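# Seat the third server power supply until it latches

## Task

At the rear of the server facing the robot, push the third power supply counted from the left, which has only been started into its slot, fully home so that its release lever snaps back and locks it in. Its power inlet must stay unplugged. The second power supply that protrudes is for another work order: do not seat it, and it must end exactly where it began. Keep everything inside the work area, which spans from the service shelf to the power supply bays, the width of the shelf, from the shelf top upward. The parts tray on the shelf is loose; a plug hanging on its cord does not count as a loose part. When finished, release everything and move the hands away.

## Robot and tools

ROBOT. Two arms, each ending in a five-finger hand. left_arm carries a left hand and sits on the +y side; right_arm carries a right hand on the -y side. Calibrated bases: left_arm at (-0.068, +0.443, 0) m, right_arm at (+0.024, -0.375, 0) m, both nearly unrotated. A camera stand is fixed between and behind the bases. Arm names do not match image sides.

FRAME. Everything is in the scene frame: origin at table-top height halfway between the nominal bases, +x outward over the table toward the server, +z up. Each hand has a hand point 0.15 m out from the wrist flange and 0.05 m in front of the palm. Its local +z runs along the straight fingers, +y points out of the palm, +x runs across the palm away from the thumb on the right hand and toward the thumb on the left hand. Straight fingers extend 6 to 7 cm past the point. A bracket on the little-finger side of the wrist can strike things, and with fingers level the wrist can hang up to 0.11 m (palm down) or 0.23 m (palm up) below the point.

ROW FORMAT. Both motion tools use rows of 28 numbers, all in [-1, 1], always covering both arms even if one is idle. Order: left_arm dx, dy, dz, rx, ry, rz; left hand little, ring, middle, index, thumb_bend, thumb_turn, force_limit, speed; then the same 14 for right_arm. The six pose numbers are offsets, not poses: they count from that arm's Hand target as it stood when the action or move began, along the scene axes, with 1.0 meaning 0.6 m for dx/dy/dz and 180 degrees for rx/ry/rz (rx, ry, rz form one rotation vector, turning about the hand point). Six zeros means ask nothing new of that arm. Finger and thumb numbers are absolute targets: +1 open/straight, -1 curled; thumb_turn -1 puts the thumb across the palm facing the fingers, +1 beside the palm. force_limit maps -1..+1 to about 0..10 N at the fingertip (0..15 N for the two thumb motors). speed rises linearly from almost zero at -1 to full at +0.48 and stays full above; use -0.94 or lower for gentle closing. There is no keep-as-is value: repeat the hand's last sent eight numbers (or, before any were sent, its hand_measured plus hand_force_limit and hand_speed).

execute_actions(actions, cameras). actions is a list of actions; each action is a table of up to 15 rows, one per 1/30 s step, every row measured from the action's starting Hand target; a short table repeats its last row to step 15. Repeating the same offset in a new action moves further. Images come only with an empty actions list or when cameras names them (["all"], names, or []).

move(target, speed, blend, stop_force, zero, blocking, cameras). target is one 28-number row or up to 15 rows; every row is an offset from the Hand target at the move's start, not from the previous row. The hand point travels in straight lines; all paths end together, within 10 s total. speed: path top speed in m/s, 0.002 to 3.6, default 0.25 (turns up to twice that in rad/s), one value or one per target. blend: corner rounding in m for lists, default 0 (stop at each target). stop_force: 3 to 120 N, one value for both arms; an arm's path ends when its wrist sensor feels that much push against its travel above the last zero, after which it backs off slightly and holds; unreliable while the hand turns, and a list with it must keep identical hand numbers. zero (only with stop_force, default true) re-zeroes moving arms first. blocking=false returns after about 0.5 s while the move continues (not allowed with stop_force). The result adds a move: line, e.g. done, off_target, moving, held or fault, plus limits=paced (pose clipped) or limits=held (steps withheld). Done only means within 3 mm and 2 degrees; it says nothing about contact.

wait(seconds): 0 to 3600, lets time pass, sends nothing new. stop(): brakes a running move. zoom_image(camera, region): camera is cam_high, cam_left_wrist or cam_right_wrist; region [x0, y0, x1, y1] in pixels, at most 504 by 504. Images: cam_high 896x504, wrist cameras 672x504. show_instructions(): shows the reference pages. zero_wrist_force(arm): left_arm or right_arm, tares the wrist sensor and stop_force. finished_scene(scene=1): ends the scene permanently.

RESULTS. Per arm: end_effector_position (m), end_effector_quat_wxyz, velocities (omitted when joints are still), Hand target (last commanded pose after clipping; next offsets start from it), Joint positions and torques, Wrist force and Wrist torque in the tool's own axes plus the peak since last shown, motor temperatures. Per hand: hand_measured, hand_stopped_by (moving, target, force, stalled, fault) and hand_load_n (positive pushes the finger open), in motor order, plus hand_force_limit and hand_speed. Readings may be off by a few centimetres. The hand often settles short of its Hand target; send the missing distance as an extra offset.

CAUTIONS. Orientation commands are clipped to 32 degrees from the current orientation each step. An arm faults and halts 10 s on about 150 N outside force, on wrist contact torque near 15 to 17 N m, or if a wrist joint lags its plan by 0.9 degrees; the arms are stiff, so approach the power supply slowly with stop_force and never aim far beyond a hard contact. Keep the arms apart: the clearance check is not complete, and arm-to-arm contact can end the scene. Avoid wrist paths near an arm's base axis. Do not disturb the other protruding power supply or plug anything into the inlet; do not nudge the loose tray out of the shelf area; no drops or hard hits. Motors heat when loaded or stretched: 70 °C warns, 85 °C locks the arm. Finish by opening the hand and backing away before finished_scene.

Each tool is called after ">>>" by a JSON object that holds its "method" and its "body".

Reference images:

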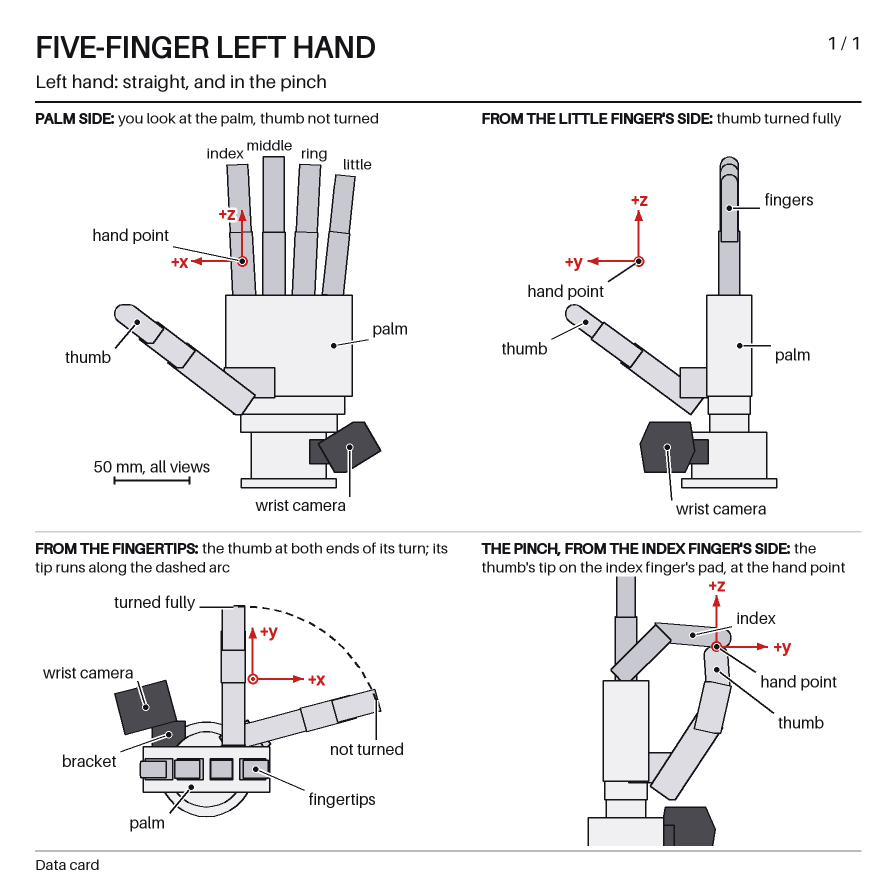

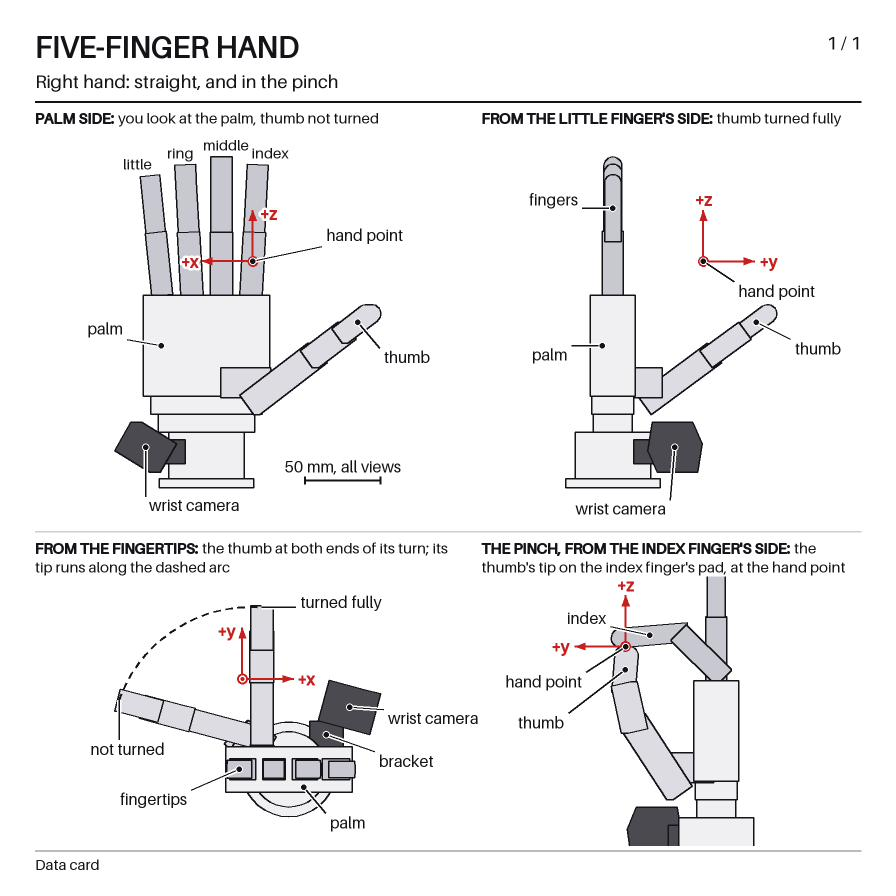

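## Session

>>> {"method": "execute_actions", "body": {"actions": []}}

Scene clock: 0.00 s.
left_arm: end_effector_position=(+0.2319, +0.7230, +0.2797) hand_measured=(+1.000, +1.000, +1.000, +1.000, +1.000, +1.000) hand_load_n=(+0.0, +0.0, +0.0, +0.0, +0.0, +0.0) hand_stopped_by=(target, target, target, target, target, target) hand_force_limit=0.00 hand_speed=-0.80 end_effector_quat_wxyz=(+0.313, +0.194, +0.903, +0.221) | right_arm: end_effector_position=(+0.4325, -0.7453, +0.2710) hand_measured=(+1.000, +1.000, +1.000, +1.000, +1.000, +1.000) hand_load_n=(+0.0, +0.0, +0.0, +0.0, +0.0, +0.0) hand_stopped_by=(target, target, target, target, target, target) hand_force_limit=0.00 hand_speed=-0.80 end_effector_quat_wxyz=(+0.119, +0.052, +0.716, +0.686)
Joint positions: left_arm=[4.645 -1.247 -2.106 2.228 -0.899 0.174] | right_arm=[-1.312 -0.489 1.169 2.426 1.033 -3.223]
Joint velocities: within noise
Joint torques (N m): no reading
Motor temperatures (°C): left_arm=[35 35 35 40 40 42] | right_arm=[33 31 32 41 41 38]
Wrist force (N): no reading
Wrist torque (N m): no reading
Wrist force, peak (N): no reading
Hand target: left_arm +0.2319, +0.7230, +0.2797; +0.313, +0.194, +0.903, +0.221 | right_arm +0.4325, -0.7453, +0.2710; +0.119, +0.052, +0.716, +0.686

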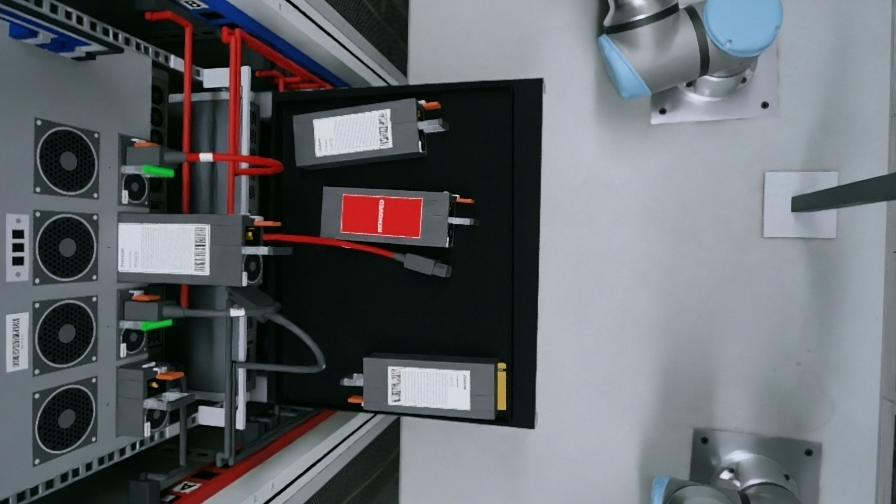

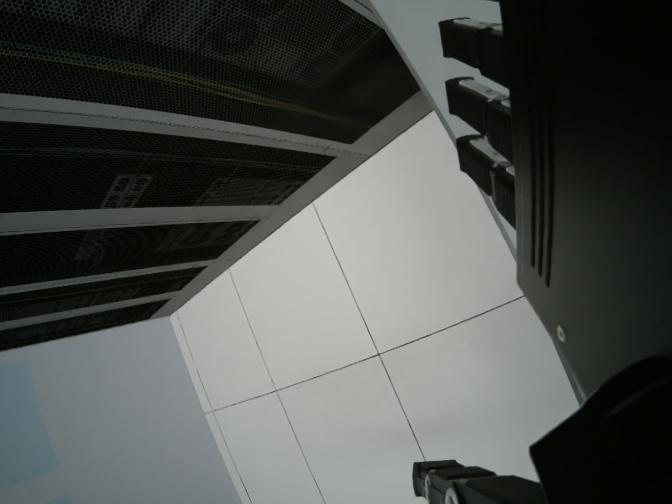

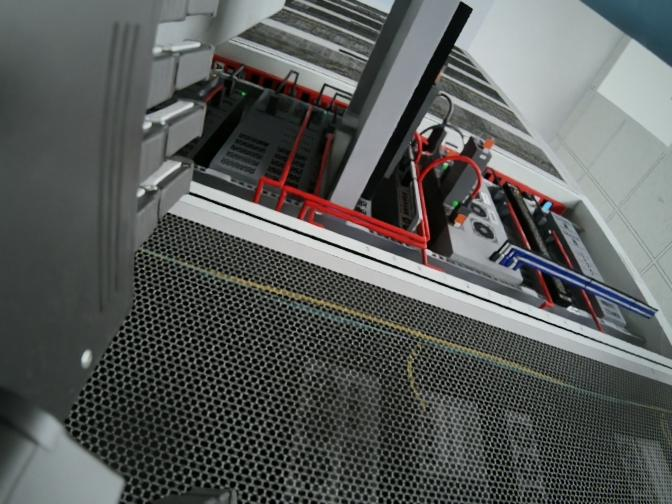

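>>> {"method": "zoom_image", "body": {"camera": "cam_high", "region": [80, 100, 330, 300]}}

>>> {"method": "zoom_image", "body": {"camera": "cam_high", "region": [80, 270, 330, 470]}}

>>> {"method": "zoom_image", "body": {"camera": "cam_right_wrist", "region": [330, 80, 672, 330]}}

Scaled by 2.016.

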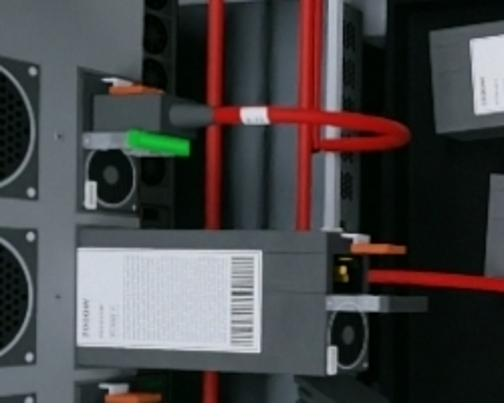

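Scaled by 2.016.

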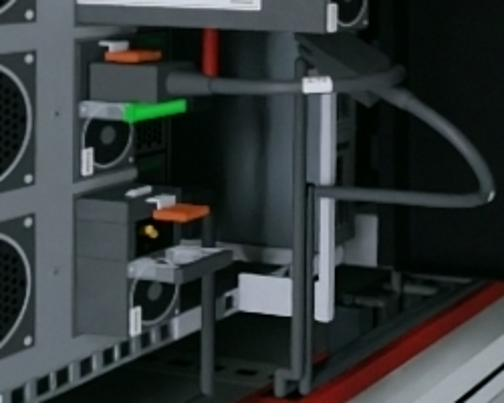

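Scaled by 1.474 from the camera's image (finer frame: 960x720).

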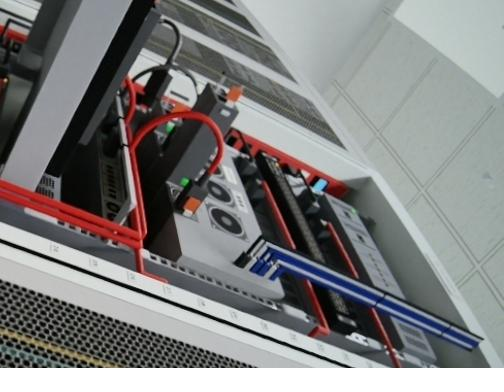

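>>> {"method": "move", "body": {"target": [[0,0,0,0,0,0,1,1,1,1,1,1,0,-0.8,0,0.1,0.35,0,0,0,1,1,1,1,1,1,0,-0.8],[0,0,0,0,0,0,1,1,1,1,1,1,0,-0.8,0.02,0.4,0.38,-0.381,-0.298,-0.009,1,1,1,1,1,1,0,-0.8]], "blend": 0.03, "speed": 0.35, "cameras": ["all"]}}

Scene clock: 35.17 s.
left_arm: end_effector_position=(+0.2319, +0.7230, +0.2797) hand_measured=(+1.000, +1.000, +1.000, +1.000, +1.000, +1.000) hand_load_n=(+0.0, +0.0, +0.0, +0.0, +0.0, +0.0) hand_stopped_by=(target, target, target, target, target, target) hand_force_limit=0.00 hand_speed=-0.80 end_effector_quat_wxyz=(+0.313, +0.194, +0.903, +0.221) | right_arm: end_effector_position=(+0.4445, -0.5052, +0.4990) hand_measured=(+1.000, +1.000, +1.000, +1.000, +1.000, +1.000) hand_load_n=(+0.0, +0.0, +0.0, +0.0, +0.0, +0.0) hand_stopped_by=(target, target, target, target, target, target) hand_force_limit=0.00 hand_speed=-0.80 end_effector_quat_wxyz=(+0.427, -0.309, +0.840, +0.129)
Joint positions: left_arm=[4.645 -1.247 -2.106 2.228 -0.899 0.174] | right_arm=[-1.184 -1.324 1.262 1.922 0.679 -3.564]
Joint torques (N m): left_arm=[-2.19 4.44 19.6 -1.66 0.93 0.14] | right_arm=[-11.83 -26.21 -26.31 3.95 -0.22 -0.32]
Wrist force (N): left_arm=[-0.3 -0.1 0.1] | right_arm=[-1.0 1.8 1.1]
Wrist torque (N m): left_arm=[-0.02 0.05 -0.02] | right_arm=[0.31 0.09 0.03]
Wrist force, peak (N): left_arm=[-0.6 0.0 -0.1] | right_arm=[-1.7 2.6 1.3]
Hand target: left_arm +0.2319, +0.7230, +0.2797; +0.313, +0.194, +0.903, +0.221 | right_arm +0.4445, -0.5053, +0.4990; +0.427, -0.309, +0.840, +0.129
Off the commanded pose: left_arm 0.000 m, 0 deg | right_arm 0.000 m, 0 deg.
move: done

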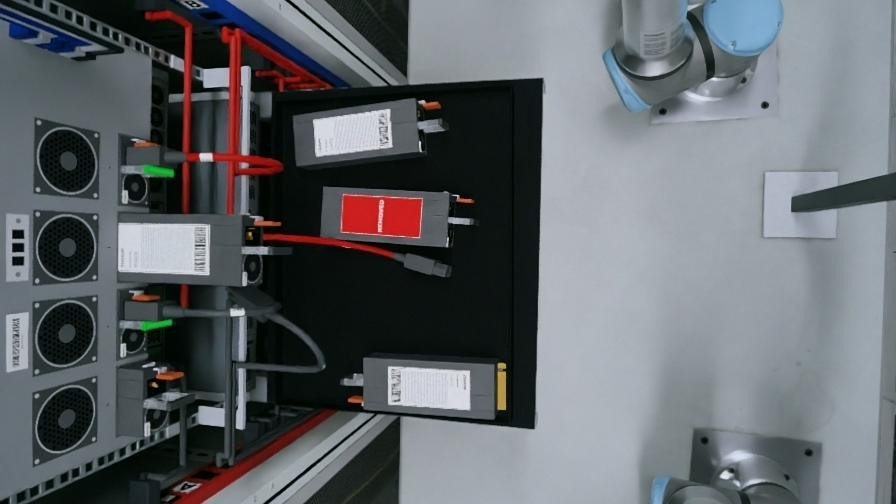

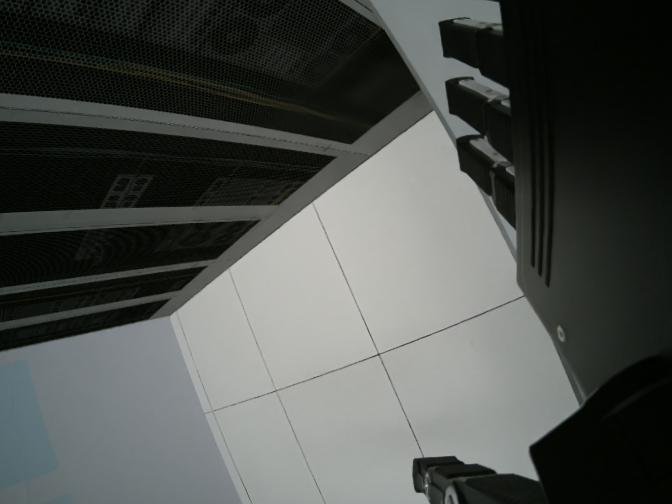

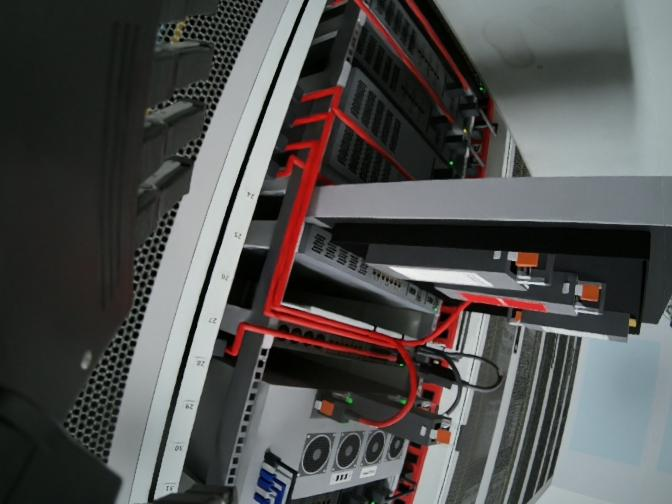

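>>> {"method": "move", "body": {"target": [0,0,0,0,0,0,1,1,1,1,1,1,0,-0.8,-0.02,0.34,0.05,-0.382,-0.299,-0.009,1,1,1,1,1,1,0,-0.8], "speed": 0.35, "cameras": ["all"]}}

Scene clock: 39.40 s.
left_arm: end_effector_position=(+0.2319, +0.7230, +0.2797) hand_measured=(+1.000, +1.000, +1.000, +1.000, +1.000, +1.000) hand_load_n=(+0.0, +0.0, +0.0, +0.0, +0.0, +0.0) hand_stopped_by=(target, target, target, target, target, target) hand_force_limit=0.00 hand_speed=-0.80 end_effector_quat_wxyz=(+0.313, +0.194, +0.903, +0.221) | right_arm: end_effector_position=(+0.4324, -0.3004, +0.5291) hand_measured=(+1.000, +1.000, +1.000, +1.000, +1.000, +1.000) hand_load_n=(+0.0, +0.0, +0.0, +0.0, +0.0, +0.0) hand_stopped_by=(target, target, target, target, target, target) hand_force_limit=0.00 hand_speed=-0.80 end_effector_quat_wxyz=(+0.502, -0.501, +0.498, -0.500)
Joint positions: left_arm=[4.645 -1.247 -2.106 2.228 -0.899 0.174] | right_arm=[-0.725 -2.206 1.719 0.483 0.876 -3.14]
Joint torques (N m): left_arm=[-1.9 4.43 20.18 -1.54 1.04 -0.15] | right_arm=[-1.06 5.29 -19.35 -1.19 0.22 -0.1]
Wrist force (N): left_arm=[-0.3 0.1 0.0] | right_arm=[-1.6 3.4 1.6]
Wrist torque (N m): left_arm=[0.01 0.04 -0.02] | right_arm=[0.41 0.25 0.01]
Wrist force, peak (N): left_arm=[-0.5 0.0 -0.2] | right_arm=[-2.3 3.8 2.2]
Hand target: left_arm +0.2319, +0.7230, +0.2797; +0.313, +0.194, +0.903, +0.221 | right_arm +0.4324, -0.3004, +0.5291; +0.502, -0.501, +0.498, -0.500 (not the last commanded pose)
Off the commanded pose: left_arm 0.000 m, 0 deg | right_arm 0.001 m, 0 deg.
FORCE FAULT: contact force on the right arm reached its limit, and that arm stopped. The contact can be on any part of that arm, not only on its tool. That arm's remaining commands of this call were not run. That arm is still stopped at the end of this call. That arm stays stopped for about 10 more seconds. Until then a move that you send moves the other arm only, and its call returns only when the move has ended. Once the stop has ended, the next robot result says so. If the stop ends while you think or write, that arm runs what you send next, counted from a new Hand target: where the arm stands when the stop ends. While its stop runs, that arm, its gripper or tool too, takes no new command. Until it ends, the stop uses up actions while you think or wait. An arm that is not stopped still takes commands.
move: fault (right_arm)

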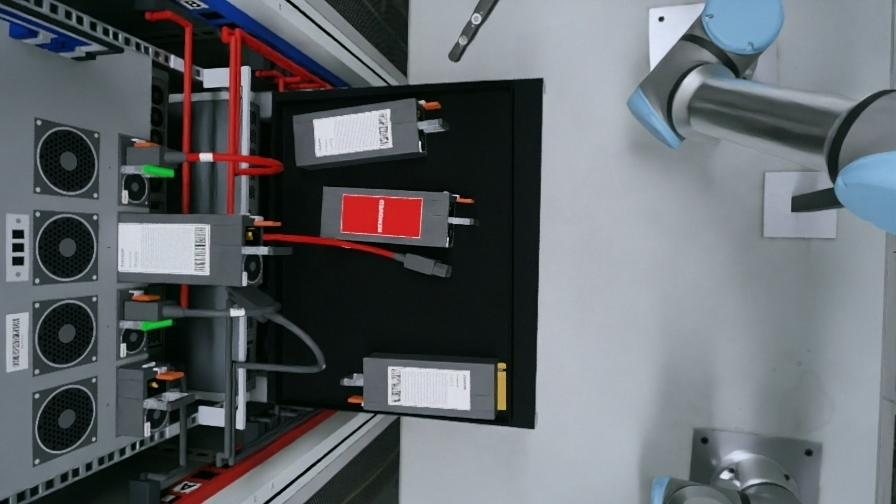

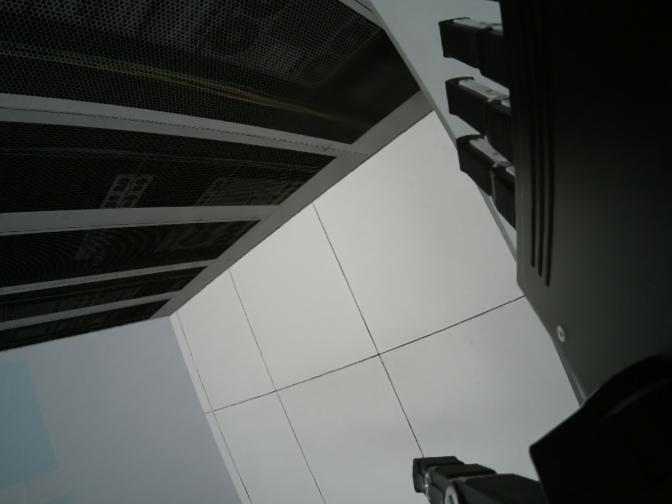

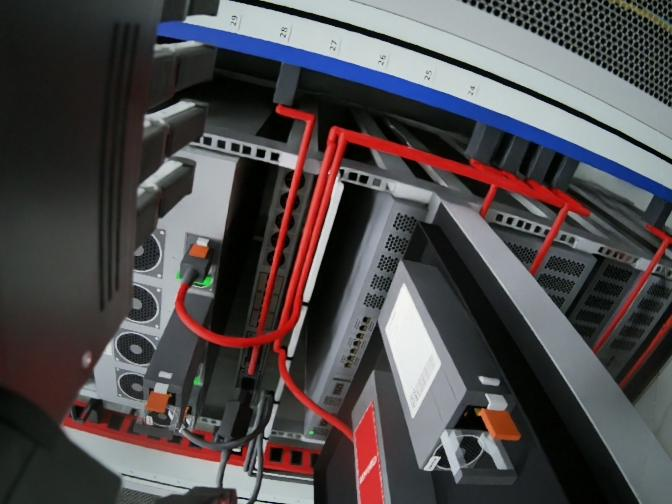

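>>> {"method": "wait", "body": {"seconds": 10}}

Scene clock: 55.37 s.
left_arm: end_effector_position=(+0.2319, +0.7230, +0.2797) hand_measured=(+1.000, +1.000, +1.000, +1.000, +1.000, +1.000) hand_load_n=(+0.0, +0.0, +0.0, +0.5, +0.0, +0.0) hand_stopped_by=(target, target, target, target, target, target) hand_force_limit=0.00 hand_speed=-0.80 end_effector_quat_wxyz=(+0.313, +0.194, +0.903, +0.221) | right_arm: end_effector_position=(+0.4324, -0.3004, +0.5291) hand_measured=(+1.000, +1.000, +1.000, +1.000, +1.000, +1.000) hand_load_n=(+0.0, +0.0, +0.0, +0.0, +0.0, +0.0) hand_stopped_by=(target, target, target, target, target, target) hand_force_limit=0.00 hand_speed=-0.80 end_effector_quat_wxyz=(+0.502, -0.501, +0.498, -0.500)
Joint positions: left_arm=[4.645 -1.247 -2.106 2.228 -0.899 0.174] | right_arm=[-0.725 -2.206 1.719 0.483 0.876 -3.14]
Joint torques (N m): left_arm=[-1.66 5.74 21.01 -1.9 1.05 0.04] | right_arm=[-0.33 6.76 -18.22 -1.21 0.31 0.09]
Wrist force (N): left_arm=[-0.2 -0.1 -0.3] | right_arm=[-1.7 3.5 2.0]
Wrist torque (N m): left_arm=[0.00 0.02 -0.01] | right_arm=[0.40 0.25 0.01]
Wrist force, peak (N): left_arm=[-0.6 -0.2 -0.2] | right_arm=[-1.8 3.9 2.1]
Hand target: left_arm +0.2319, +0.7230, +0.2797; +0.313, +0.194, +0.903, +0.221 | right_arm +0.4324, -0.3004, +0.5291; +0.502, -0.501, +0.498, -0.500 (not the last commanded pose)
Off the commanded pose: left_arm 0.000 m, 0 deg | right_arm 0.001 m, 0 deg.
FORCE FAULT, CONTINUED: the right arm's stop, for the force fault that an earlier result reported, is over. The rest of the stop counts as 20 of the actions that you can send in this scene. That arm's target is now where it stood when the stop ended, not its last command. That arm accepts commands again.
wait: 10.00 s; at rest from the start

>>> {"method": "move", "body": {"target": [0,0,0,0,0,0,1,1,1,1,1,1,0,-0.8,0.15,0.05,0,0,0,0,1,1,1,1,1,1,0,-0.8], "speed": 0.15, "cameras": ["cam_high","cam_right_wrist"]}}

Scene clock: 57.50 s.
left_arm: end_effector_position=(+0.2319, +0.7230, +0.2797) hand_measured=(+1.000, +1.000, +1.000, +1.000, +1.000, +1.000) hand_load_n=(+0.0, +0.0, +0.0, +0.0, +0.0, +0.5) hand_stopped_by=(target, target, target, target, target, target) hand_force_limit=0.00 hand_speed=-0.80 end_effector_quat_wxyz=(+0.313, +0.194, +0.903, +0.221) | right_arm: end_effector_position=(+0.4334, -0.2997, +0.5286) hand_measured=(+1.000, +1.000, +1.000, +1.000, +1.000, +1.000) hand_load_n=(+0.0, +0.0, +0.0, +0.0, +0.0, +0.0) hand_stopped_by=(target, target, target, target, target, target) hand_force_limit=0.00 hand_speed=-0.80 end_effector_quat_wxyz=(+0.502, -0.501, +0.498, -0.498)
Joint positions: left_arm=[4.645 -1.247 -2.106 2.228 -0.899 0.174] | right_arm=[-0.718 -2.202 1.719 0.482 0.88 -3.14]
Joint torques (N m): left_arm=[-1.51 5.14 20.93 -1.78 1.34 -0.01] | right_arm=[0.07 5.75 -18.91 -1.29 0.19 -0.03]
Wrist force (N): left_arm=[-0.3 0.0 -0.2] | right_arm=[-1.8 3.5 2.0]
Wrist torque (N m): left_arm=[0.01 0.03 -0.01] | right_arm=[0.40 0.26 0.00]
Wrist force, peak (N): left_arm=[-0.5 0.1 -0.3] | right_arm=[-4.1 3.7 3.2]
Hand target: left_arm +0.2319, +0.7230, +0.2797; +0.313, +0.194, +0.903, +0.221 | right_arm +0.4334, -0.2997, +0.5286; +0.502, -0.501, +0.498, -0.498 (not the last commanded pose)
Off the commanded pose: left_arm 0.000 m, 0 deg | right_arm 0.094 m, 0 deg.
FORCE FAULT: contact force on the right arm reached its limit, and that arm stopped. The contact can be on any part of that arm, not only on its tool. That arm's remaining commands of this call were not run. That arm is still stopped at the end of this call. That arm stays stopped for about 10 more seconds. Until then a move that you send moves the other arm only, and its call returns only when the move has ended. Once the stop has ended, the next robot result says so. If the stop ends while you think or write, that arm runs what you send next, counted from a new Hand target: where the arm stands when the stop ends. While its stop runs, that arm, its gripper or tool too, takes no new command. Until it ends, the stop uses up actions while you think or wait. An arm that is not stopped still takes commands.
move: fault (right_arm)

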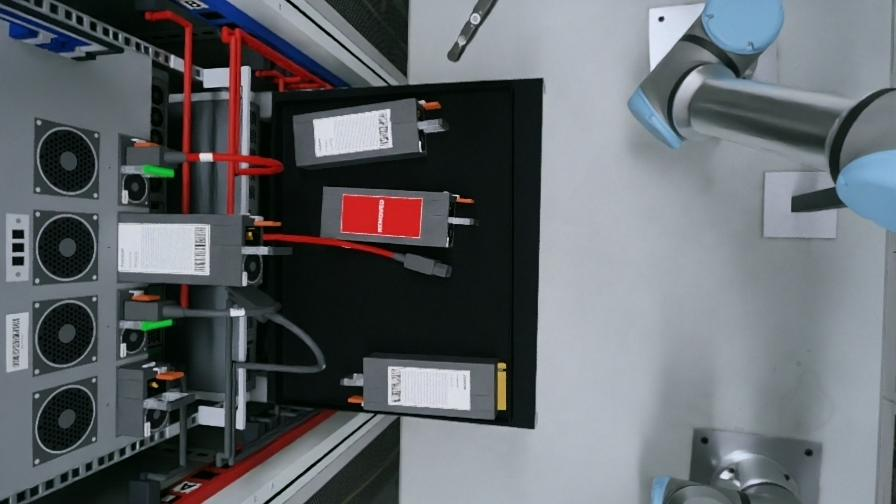

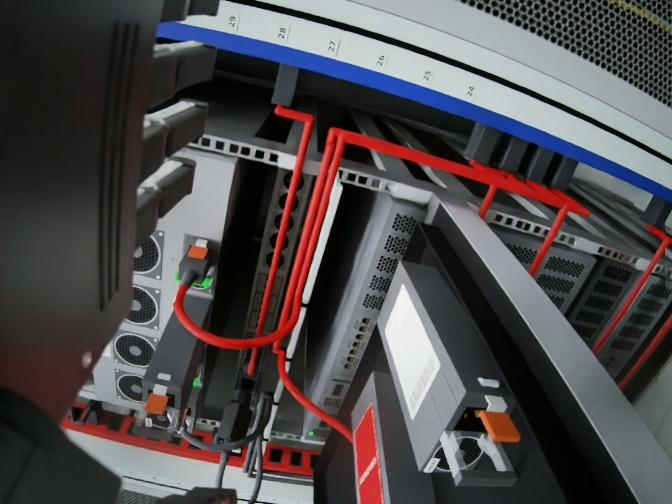

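>>> {"method": "wait", "body": {"seconds": 10}}

>>> {"method": "move", "body": {"target": [0,0,0,0,0,0,1,1,1,1,1,1,0,-0.8,0.01,-0.17,-0.025,0.191,0.149,0.0045,1,1,1,1,1,1,0,-0.8], "speed": 0.1, "cameras": ["cam_high","cam_right_wrist"]}}

Scene clock: 72.10 s.
left_arm: end_effector_position=(+0.2319, +0.7230, +0.2797) hand_measured=(+1.000, +1.000, +1.000, +1.000, +1.000, +1.000) hand_load_n=(+0.0, +0.0, +0.0, +0.0, +0.0, +0.0) hand_stopped_by=(target, target, target, target, target, target) hand_force_limit=0.00 hand_speed=-0.80 end_effector_quat_wxyz=(+0.313, +0.194, +0.903, +0.221) | right_arm: end_effector_position=(+0.4334, -0.2997, +0.5286) hand_measured=(+1.000, +1.000, +1.000, +1.000, +1.000, +1.000) hand_load_n=(+0.0, +0.0, +0.0, +0.0, +0.0, +0.0) hand_stopped_by=(target, target, target, target, target, target) hand_force_limit=0.00 hand_speed=-0.80 end_effector_quat_wxyz=(+0.502, -0.501, +0.498, -0.498)
Joint positions: left_arm=[4.645 -1.247 -2.106 2.228 -0.899 0.174] | right_arm=[-0.718 -2.202 1.719 0.482 0.88 -3.14]
Joint torques (N m): left_arm=[-1.01 4.95 20.01 -2.03 1.13 -0.07] | right_arm=[0.48 6.45 -18.94 -1.13 0.23 -0.17]
Wrist force (N): left_arm=[-0.2 -0.1 -0.2] | right_arm=[-1.6 3.6 1.9]
Wrist torque (N m): left_arm=[0.00 0.02 0.00] | right_arm=[0.42 0.24 0.02]
Wrist force, peak (N): left_arm=[-0.6 0.0 -0.3] | right_arm=[-2.0 3.9 2.2]
Hand target: left_arm +0.2319, +0.7230, +0.2797; +0.313, +0.194, +0.903, +0.221 | right_arm +0.4334, -0.2997, +0.5286; +0.502, -0.501, +0.498, -0.498 (not the last commanded pose)
Off the commanded pose: left_arm 0.000 m, 0 deg | right_arm 0.094 m, 0 deg.
FORCE FAULT, CONTINUED: the right arm's stop, for the force fault that an earlier result reported, is over. The rest of the stop counts as 19 of the actions that you can send in this scene. That arm's target is now where it stood when the stop ended, not its last command. That arm accepts commands again.
wait: 10.00 s; at rest from the start

Scene clock: 76.27 s.
left_arm: end_effector_position=(+0.2319, +0.7230, +0.2797) hand_measured=(+1.000, +1.000, +1.000, +1.000, +1.000, +1.000) hand_load_n=(+0.0, +0.0, +0.0, +0.0, +0.0, +0.0) hand_stopped_by=(target, target, target, target, target, target) hand_force_limit=0.00 hand_speed=-0.80 end_effector_quat_wxyz=(+0.313, +0.194, +0.903, +0.221) | right_arm: end_effector_position=(+0.4394, -0.4018, +0.5136) hand_measured=(+1.000, +1.000, +1.000, +1.000, +1.000, +1.000) hand_load_n=(+0.0, +0.0, +0.0, +0.0, -0.5, +0.0) hand_stopped_by=(target, target, target, target, target, target) hand_force_limit=0.00 hand_speed=-0.80 end_effector_quat_wxyz=(+0.503, -0.436, +0.720, -0.199)
Joint positions: left_arm=[4.645 -1.247 -2.106 2.228 -0.899 0.174] | right_arm=[-1.132 -1.769 1.459 1.297 0.521 -3.412]
Joint torques (N m): left_arm=[-3.07 5.4 20.1 -1.99 1.34 0.01] | right_arm=[9.06 -19.1 -9.73 -1.05 -2.07 1.56]
Wrist force (N): left_arm=[-0.4 0.0 0.0] | right_arm=[-1.4 2.4 2.0]
Wrist torque (N m): left_arm=[0.01 0.06 -0.03] | right_arm=[0.30 0.13 0.05]
Wrist force, peak (N): left_arm=[-0.4 -0.1 -0.5] | right_arm=[-1.7 4.0 2.2]
Hand target: left_arm +0.2319, +0.7230, +0.2797; +0.313, +0.194, +0.903, +0.221 | right_arm +0.4394, -0.4017, +0.5136; +0.503, -0.436, +0.720, -0.199
Off the commanded pose: left_arm 0.000 m, 0 deg | right_arm 0.000 m, 0 deg.
move: done

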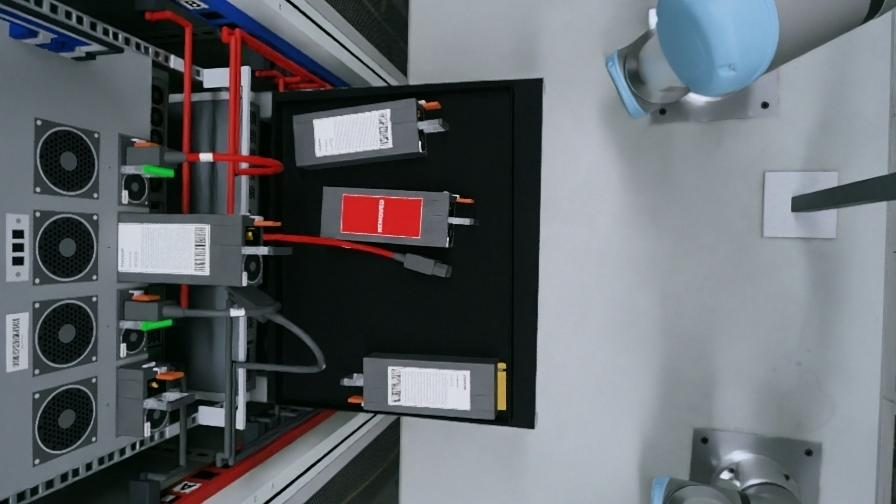

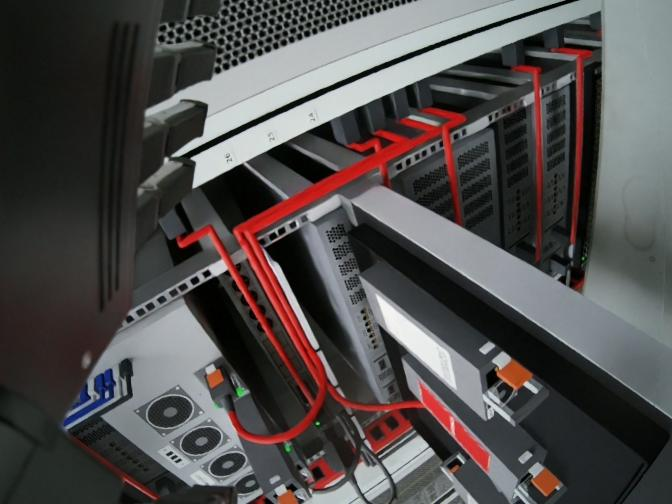

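>>> {"method": "move", "body": {"target": [[0,0,0,0,0,0,1,1,1,1,1,1,0,-0.8,0.1,0.05,0.14,0,0,0,1,1,1,1,1,1,0,-0.8],[0,0,0,0,0,0,1,1,1,1,1,1,0,-0.8,0.12,0.2,0.2,-0.191,-0.149,-0.0045,1,1,1,1,1,1,0,-0.8]], "speed": 0.15, "blend": 0.03, "cameras": ["cam_high","cam_right_wrist"]}}

Scene clock: 103.80 s.
left_arm: end_effector_position=(+0.2319, +0.7230, +0.2797) hand_measured=(+1.000, +1.000, +1.000, +1.000, +1.000, +1.000) hand_load_n=(+0.0, +0.0, +0.0, +0.0, +0.0, +0.0) hand_stopped_by=(target, target, target, target, target, target) hand_force_limit=0.00 hand_speed=-0.80 end_effector_quat_wxyz=(+0.313, +0.194, +0.903, +0.221) | right_arm: end_effector_position=(+0.5113, -0.2816, +0.6336) hand_measured=(+1.000, +1.000, +1.000, +1.000, +1.000, +1.000) hand_load_n=(+0.0, +0.0, +0.0, +0.0, +0.0, +0.0) hand_stopped_by=(target, target, target, target, target, target) hand_force_limit=0.00 hand_speed=-0.80 end_effector_quat_wxyz=(+0.502, -0.501, +0.498, -0.498)
Joint positions: left_arm=[4.645 -1.247 -2.106 2.228 -0.899 0.174] | right_arm=[-0.361 -1.853 1.25 0.601 1.236 -3.141]
Joint torques (N m): left_arm=[-1.99 6.23 20.79 -2.14 1.16 -0.26] | right_arm=[-8.62 3.57 -26.1 0.25 0.02 0.63]
Wrist force (N): left_arm=[-0.4 -0.2 -0.3] | right_arm=[-1.6 3.4 2.2]
Wrist torque (N m): left_arm=[-0.01 0.05 -0.02] | right_arm=[0.39 0.23 0.13]
Wrist force, peak (N): left_arm=[-0.4 0.0 -0.4] | right_arm=[-1.9 4.5 1.2]
Hand target: left_arm +0.2319, +0.7230, +0.2797; +0.313, +0.194, +0.903, +0.221 | right_arm +0.5114, -0.2817, +0.6336; +0.502, -0.501, +0.498, -0.498
Off the commanded pose: left_arm 0.000 m, 0 deg | right_arm 0.000 m, 0 deg.
move: done

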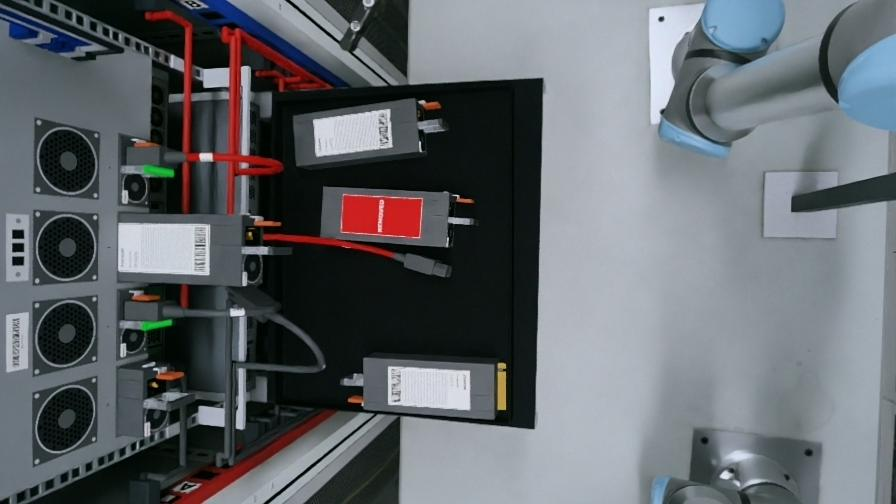

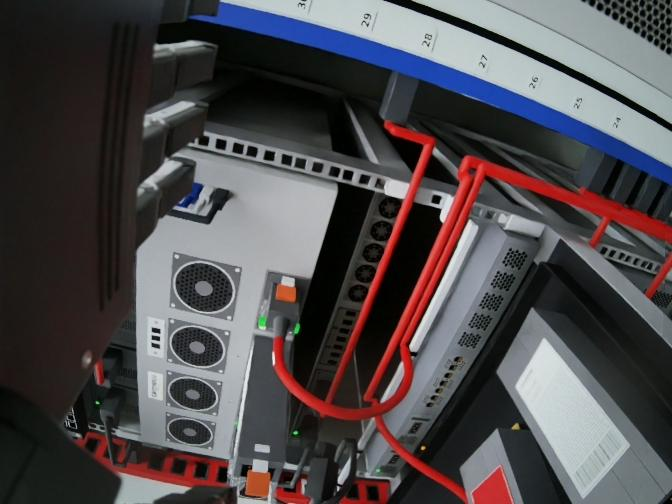

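>>> {"method": "move", "body": {"target": [0,0,0,0,0,0,1,1,1,1,1,1,0,-0.8,-0.115,0.25,0.03,0,0,0,1,1,1,1,1,1,0,-0.8], "speed": 0.15, "cameras": ["cam_high","cam_right_wrist"]}}

Scene clock: 122.10 s.
left_arm: end_effector_position=(+0.2319, +0.7230, +0.2797) hand_measured=(+1.000, +1.000, +1.000, +1.000, +1.000, +1.000) hand_load_n=(+0.0, +0.0, +0.0, +0.0, +0.0, +0.0) hand_stopped_by=(target, target, target, target, target, target) hand_force_limit=0.00 hand_speed=-0.80 end_effector_quat_wxyz=(+0.313, +0.194, +0.903, +0.221) | right_arm: end_effector_position=(+0.4425, -0.1317, +0.6515) hand_measured=(+1.000, +1.000, +1.000, +1.000, +1.000, +1.000) hand_load_n=(+0.0, +0.0, +0.0, +0.0, +0.0, +0.0) hand_stopped_by=(target, target, target, target, target, target) hand_force_limit=0.00 hand_speed=-0.80 end_effector_quat_wxyz=(+0.502, -0.501, +0.498, -0.498)
Joint positions: left_arm=[4.645 -1.247 -2.106 2.228 -0.899 0.174] | right_arm=[0.344 -1.767 1.135 0.63 1.942 -3.142]
Joint torques (N m): left_arm=[-2.25 3.99 20.96 -2.18 1.34 -0.11] | right_arm=[7.45 -18 -10.28 0.41 0.66 -0.5]
Wrist force (N): left_arm=[0.0 0.2 -0.2] | right_arm=[-1.7 3.9 2.3]
Wrist torque (N m): left_arm=[0.04 -0.01 -0.01] | right_arm=[0.46 0.21 0.13]
Wrist force, peak (N): left_arm=[0.0 -0.3 -0.5] | right_arm=[-2.8 3.8 1.9]
Hand target: left_arm +0.2319, +0.7230, +0.2797; +0.313, +0.194, +0.903, +0.221 | right_arm +0.4424, -0.1317, +0.6516; +0.502, -0.501, +0.498, -0.498
Off the commanded pose: left_arm 0.000 m, 0 deg | right_arm 0.000 m, 0 deg.
move: done

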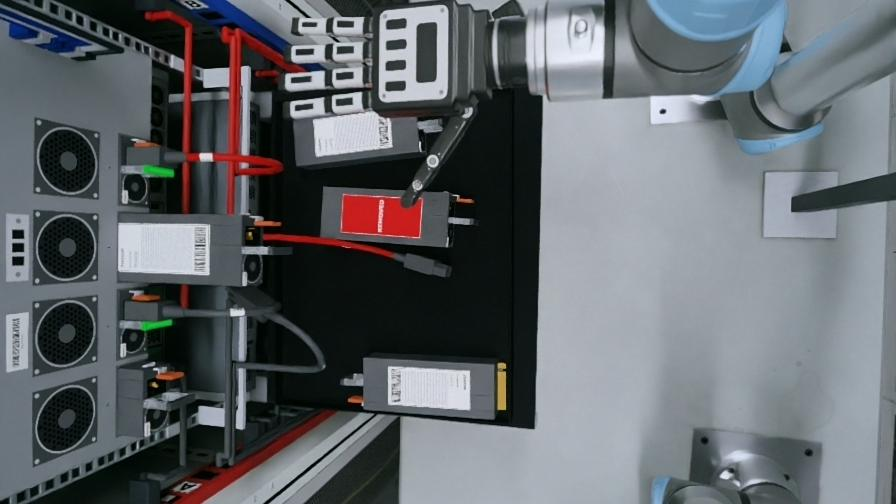

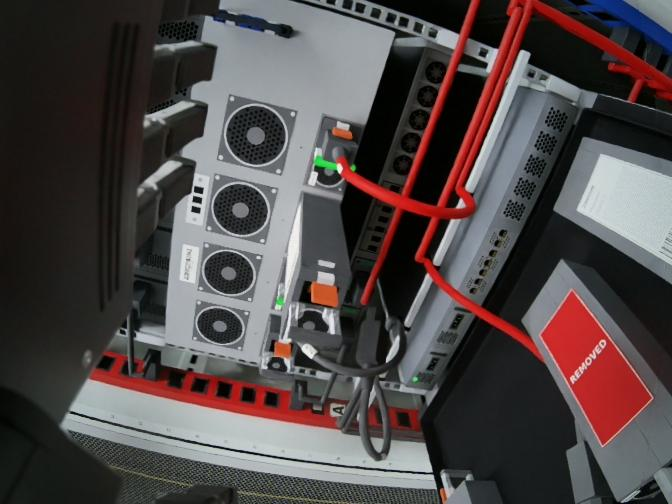

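>>> {"method": "zoom_image", "body": {"camera": "cam_right_wrist", "region": [230, 90, 430, 400]}}

Scaled by 1.626 from the camera's image (finer frame: 960x720).

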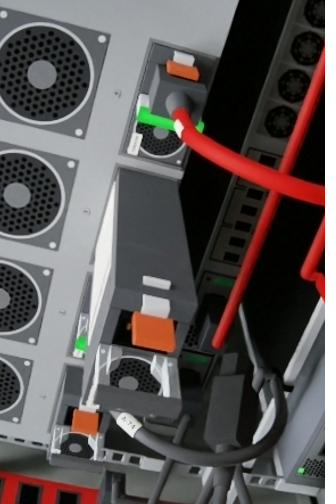

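>>> {"method": "zoom_image", "body": {"camera": "cam_right_wrist", "region": [100, 0, 352, 252]}}

Scaled by 2.000 from the camera's image (finer frame: 960x720).

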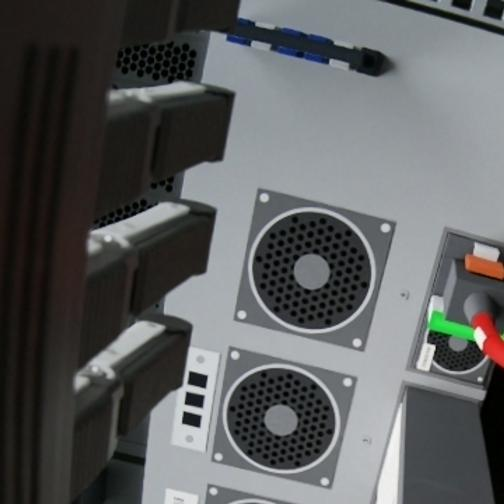

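>>> {"method": "move", "body": {"target": [0,0,0,0,0,0,1,1,1,1,1,1,0,-0.8,-0.03,0.24,0.14,0.5,0,0,-1,-1,-1,-1,1,-1,0.2,0], "speed": 0.2, "cameras": ["cam_high","cam_right_wrist"]}}

Scene clock: 183.30 s.
left_arm: end_effector_position=(+0.2319, +0.7230, +0.2797) hand_measured=(+1.000, +1.000, +1.000, +1.000, +1.000, +1.000) hand_load_n=(+0.0, +0.0, +0.0, +0.0, +0.0, +0.0) hand_stopped_by=(target, target, target, target, target, target) hand_force_limit=0.00 hand_speed=-0.80 end_effector_quat_wxyz=(+0.313, +0.194, +0.903, +0.221) | right_arm: end_effector_position=(+0.4244, +0.0124, +0.7355) hand_measured=(-1.000, -1.000, -1.000, -1.000, +1.000, -1.000) hand_load_n=(+0.0, +0.0, +0.0, +0.0, +0.0, +0.0) hand_stopped_by=(target, target, target, target, target, target) hand_force_limit=0.20 hand_speed=0.00 end_effector_quat_wxyz=(+0.710, +0.000, +0.704, +0.000)
Joint positions: left_arm=[4.645 -1.247 -2.106 2.228 -0.899 0.174] | right_arm=[0.727 -1.558 0.979 0.569 2.333 -1.578]
Joint torques (N m): left_arm=[-1.77 6.36 20.58 -2.29 1.24 -0.18] | right_arm=[-12.88 -28.74 -10.2 0.11 -0.5 1.42]
Wrist force (N): left_arm=[0.0 -0.1 -0.3] | right_arm=[-0.6 1.1 -0.2]
Wrist torque (N m): left_arm=[-0.01 0.00 0.00] | right_arm=[0.17 0.07 -0.14]
Wrist force, peak (N): left_arm=[-0.4 0.2 -0.6] | right_arm=[-1.8 4.0 2.4]
Hand target: left_arm +0.2319, +0.7230, +0.2797; +0.313, +0.194, +0.903, +0.221 | right_arm +0.4244, +0.0123, +0.7356; +0.710, +0.001, +0.704, +0.000
Off the commanded pose: left_arm 0.000 m, 0 deg | right_arm 0.000 m, 0 deg.
move: done

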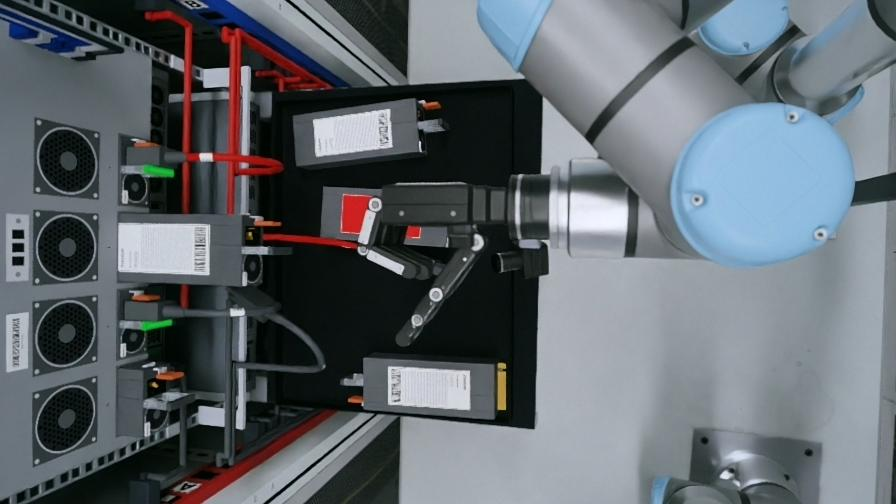

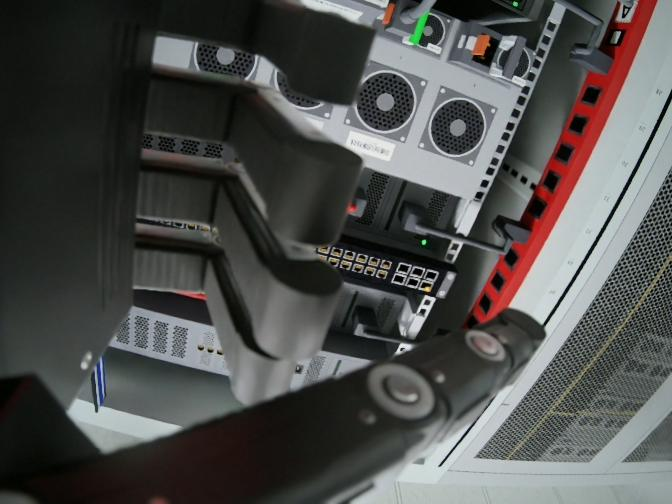

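>>> {"method": "move", "body": {"target": [0,0,0,0,0,0,1,1,1,1,1,1,0,-0.8,0.06,0.0295,0.015,0,0,0,-1,-1,-1,-1,1,1,0.2,0], "speed": 0.1, "cameras": ["cam_high","cam_right_wrist"]}}

>>> {"method": "zoom_image", "body": {"camera": "cam_high", "region": [200, 150, 452, 350]}}

Scene clock: 193.40 s.
left_arm: end_effector_position=(+0.2319, +0.7230, +0.2797) hand_measured=(+1.000, +1.000, +1.000, +1.000, +1.000, +1.000) hand_load_n=(+0.0, +0.0, +0.0, -0.5, +0.0, +0.0) hand_stopped_by=(target, target, target, target, target, target) hand_force_limit=0.00 hand_speed=-0.80 end_effector_quat_wxyz=(+0.313, +0.194, +0.903, +0.221) | right_arm: end_effector_position=(+0.4604, +0.0300, +0.7445) hand_measured=(-1.000, -1.000, -1.000, -1.000, +1.000, +1.000) hand_load_n=(+0.0, -0.5, +0.0, +0.0, +0.0, +0.0) hand_stopped_by=(target, target, target, target, target, target) hand_force_limit=0.20 hand_speed=0.00 end_effector_quat_wxyz=(+0.710, +0.001, +0.704, +0.000)
Joint positions: left_arm=[4.645 -1.247 -2.106 2.228 -0.899 0.174] | right_arm=[0.694 -1.459 0.844 0.605 2.301 -1.577]
Joint torques (N m): left_arm=[-1.39 6.66 21.16 -2.32 1.31 0.01] | right_arm=[10.24 -25.88 -22.4 -3.32 -0.87 0.07]
Wrist force (N): left_arm=[-0.1 0.3 -0.3] | right_arm=[-0.7 1.2 0.0]
Wrist torque (N m): left_arm=[0.06 0.00 -0.01] | right_arm=[0.19 0.07 -0.14]
Wrist force, peak (N): left_arm=[-0.5 -0.2 -0.4] | right_arm=[-1.0 1.8 0.4]
Hand target: left_arm +0.2319, +0.7230, +0.2797; +0.313, +0.194, +0.903, +0.221 | right_arm +0.4604, +0.0300, +0.7446; +0.710, +0.001, +0.704, +0.000
Off the commanded pose: left_arm 0.000 m, 0 deg | right_arm 0.000 m, 0 deg.
move: done

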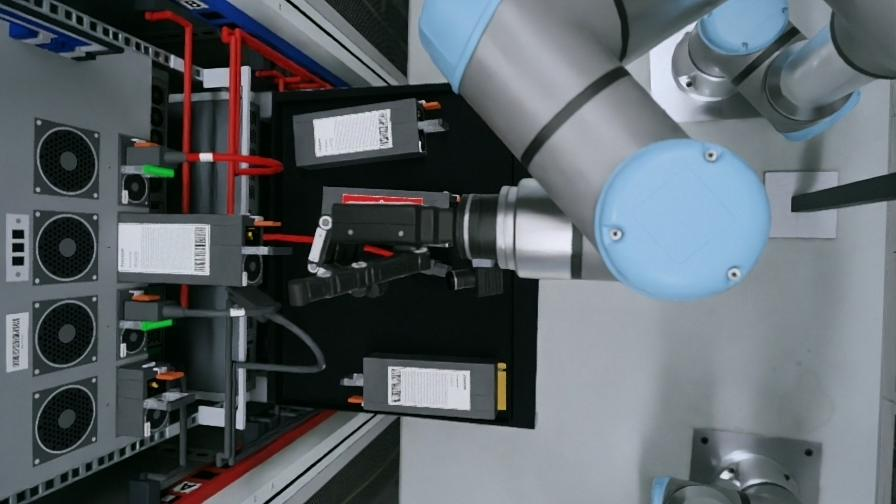

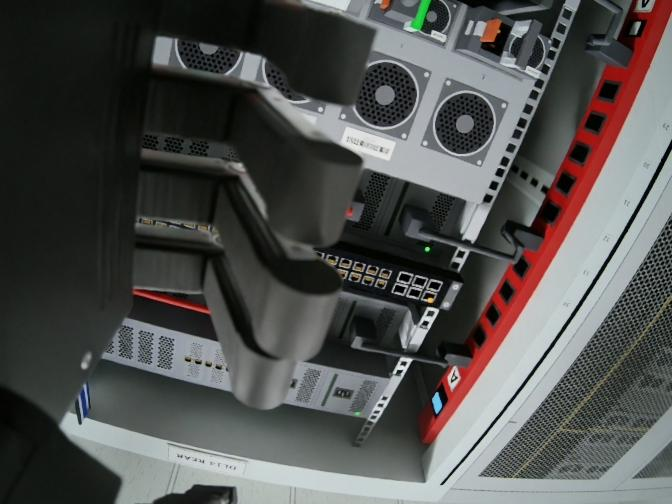

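Scaled by 2.000.

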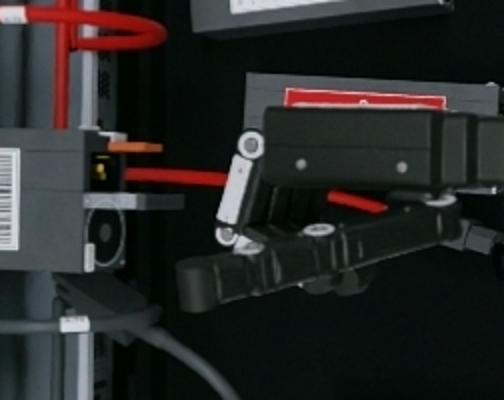

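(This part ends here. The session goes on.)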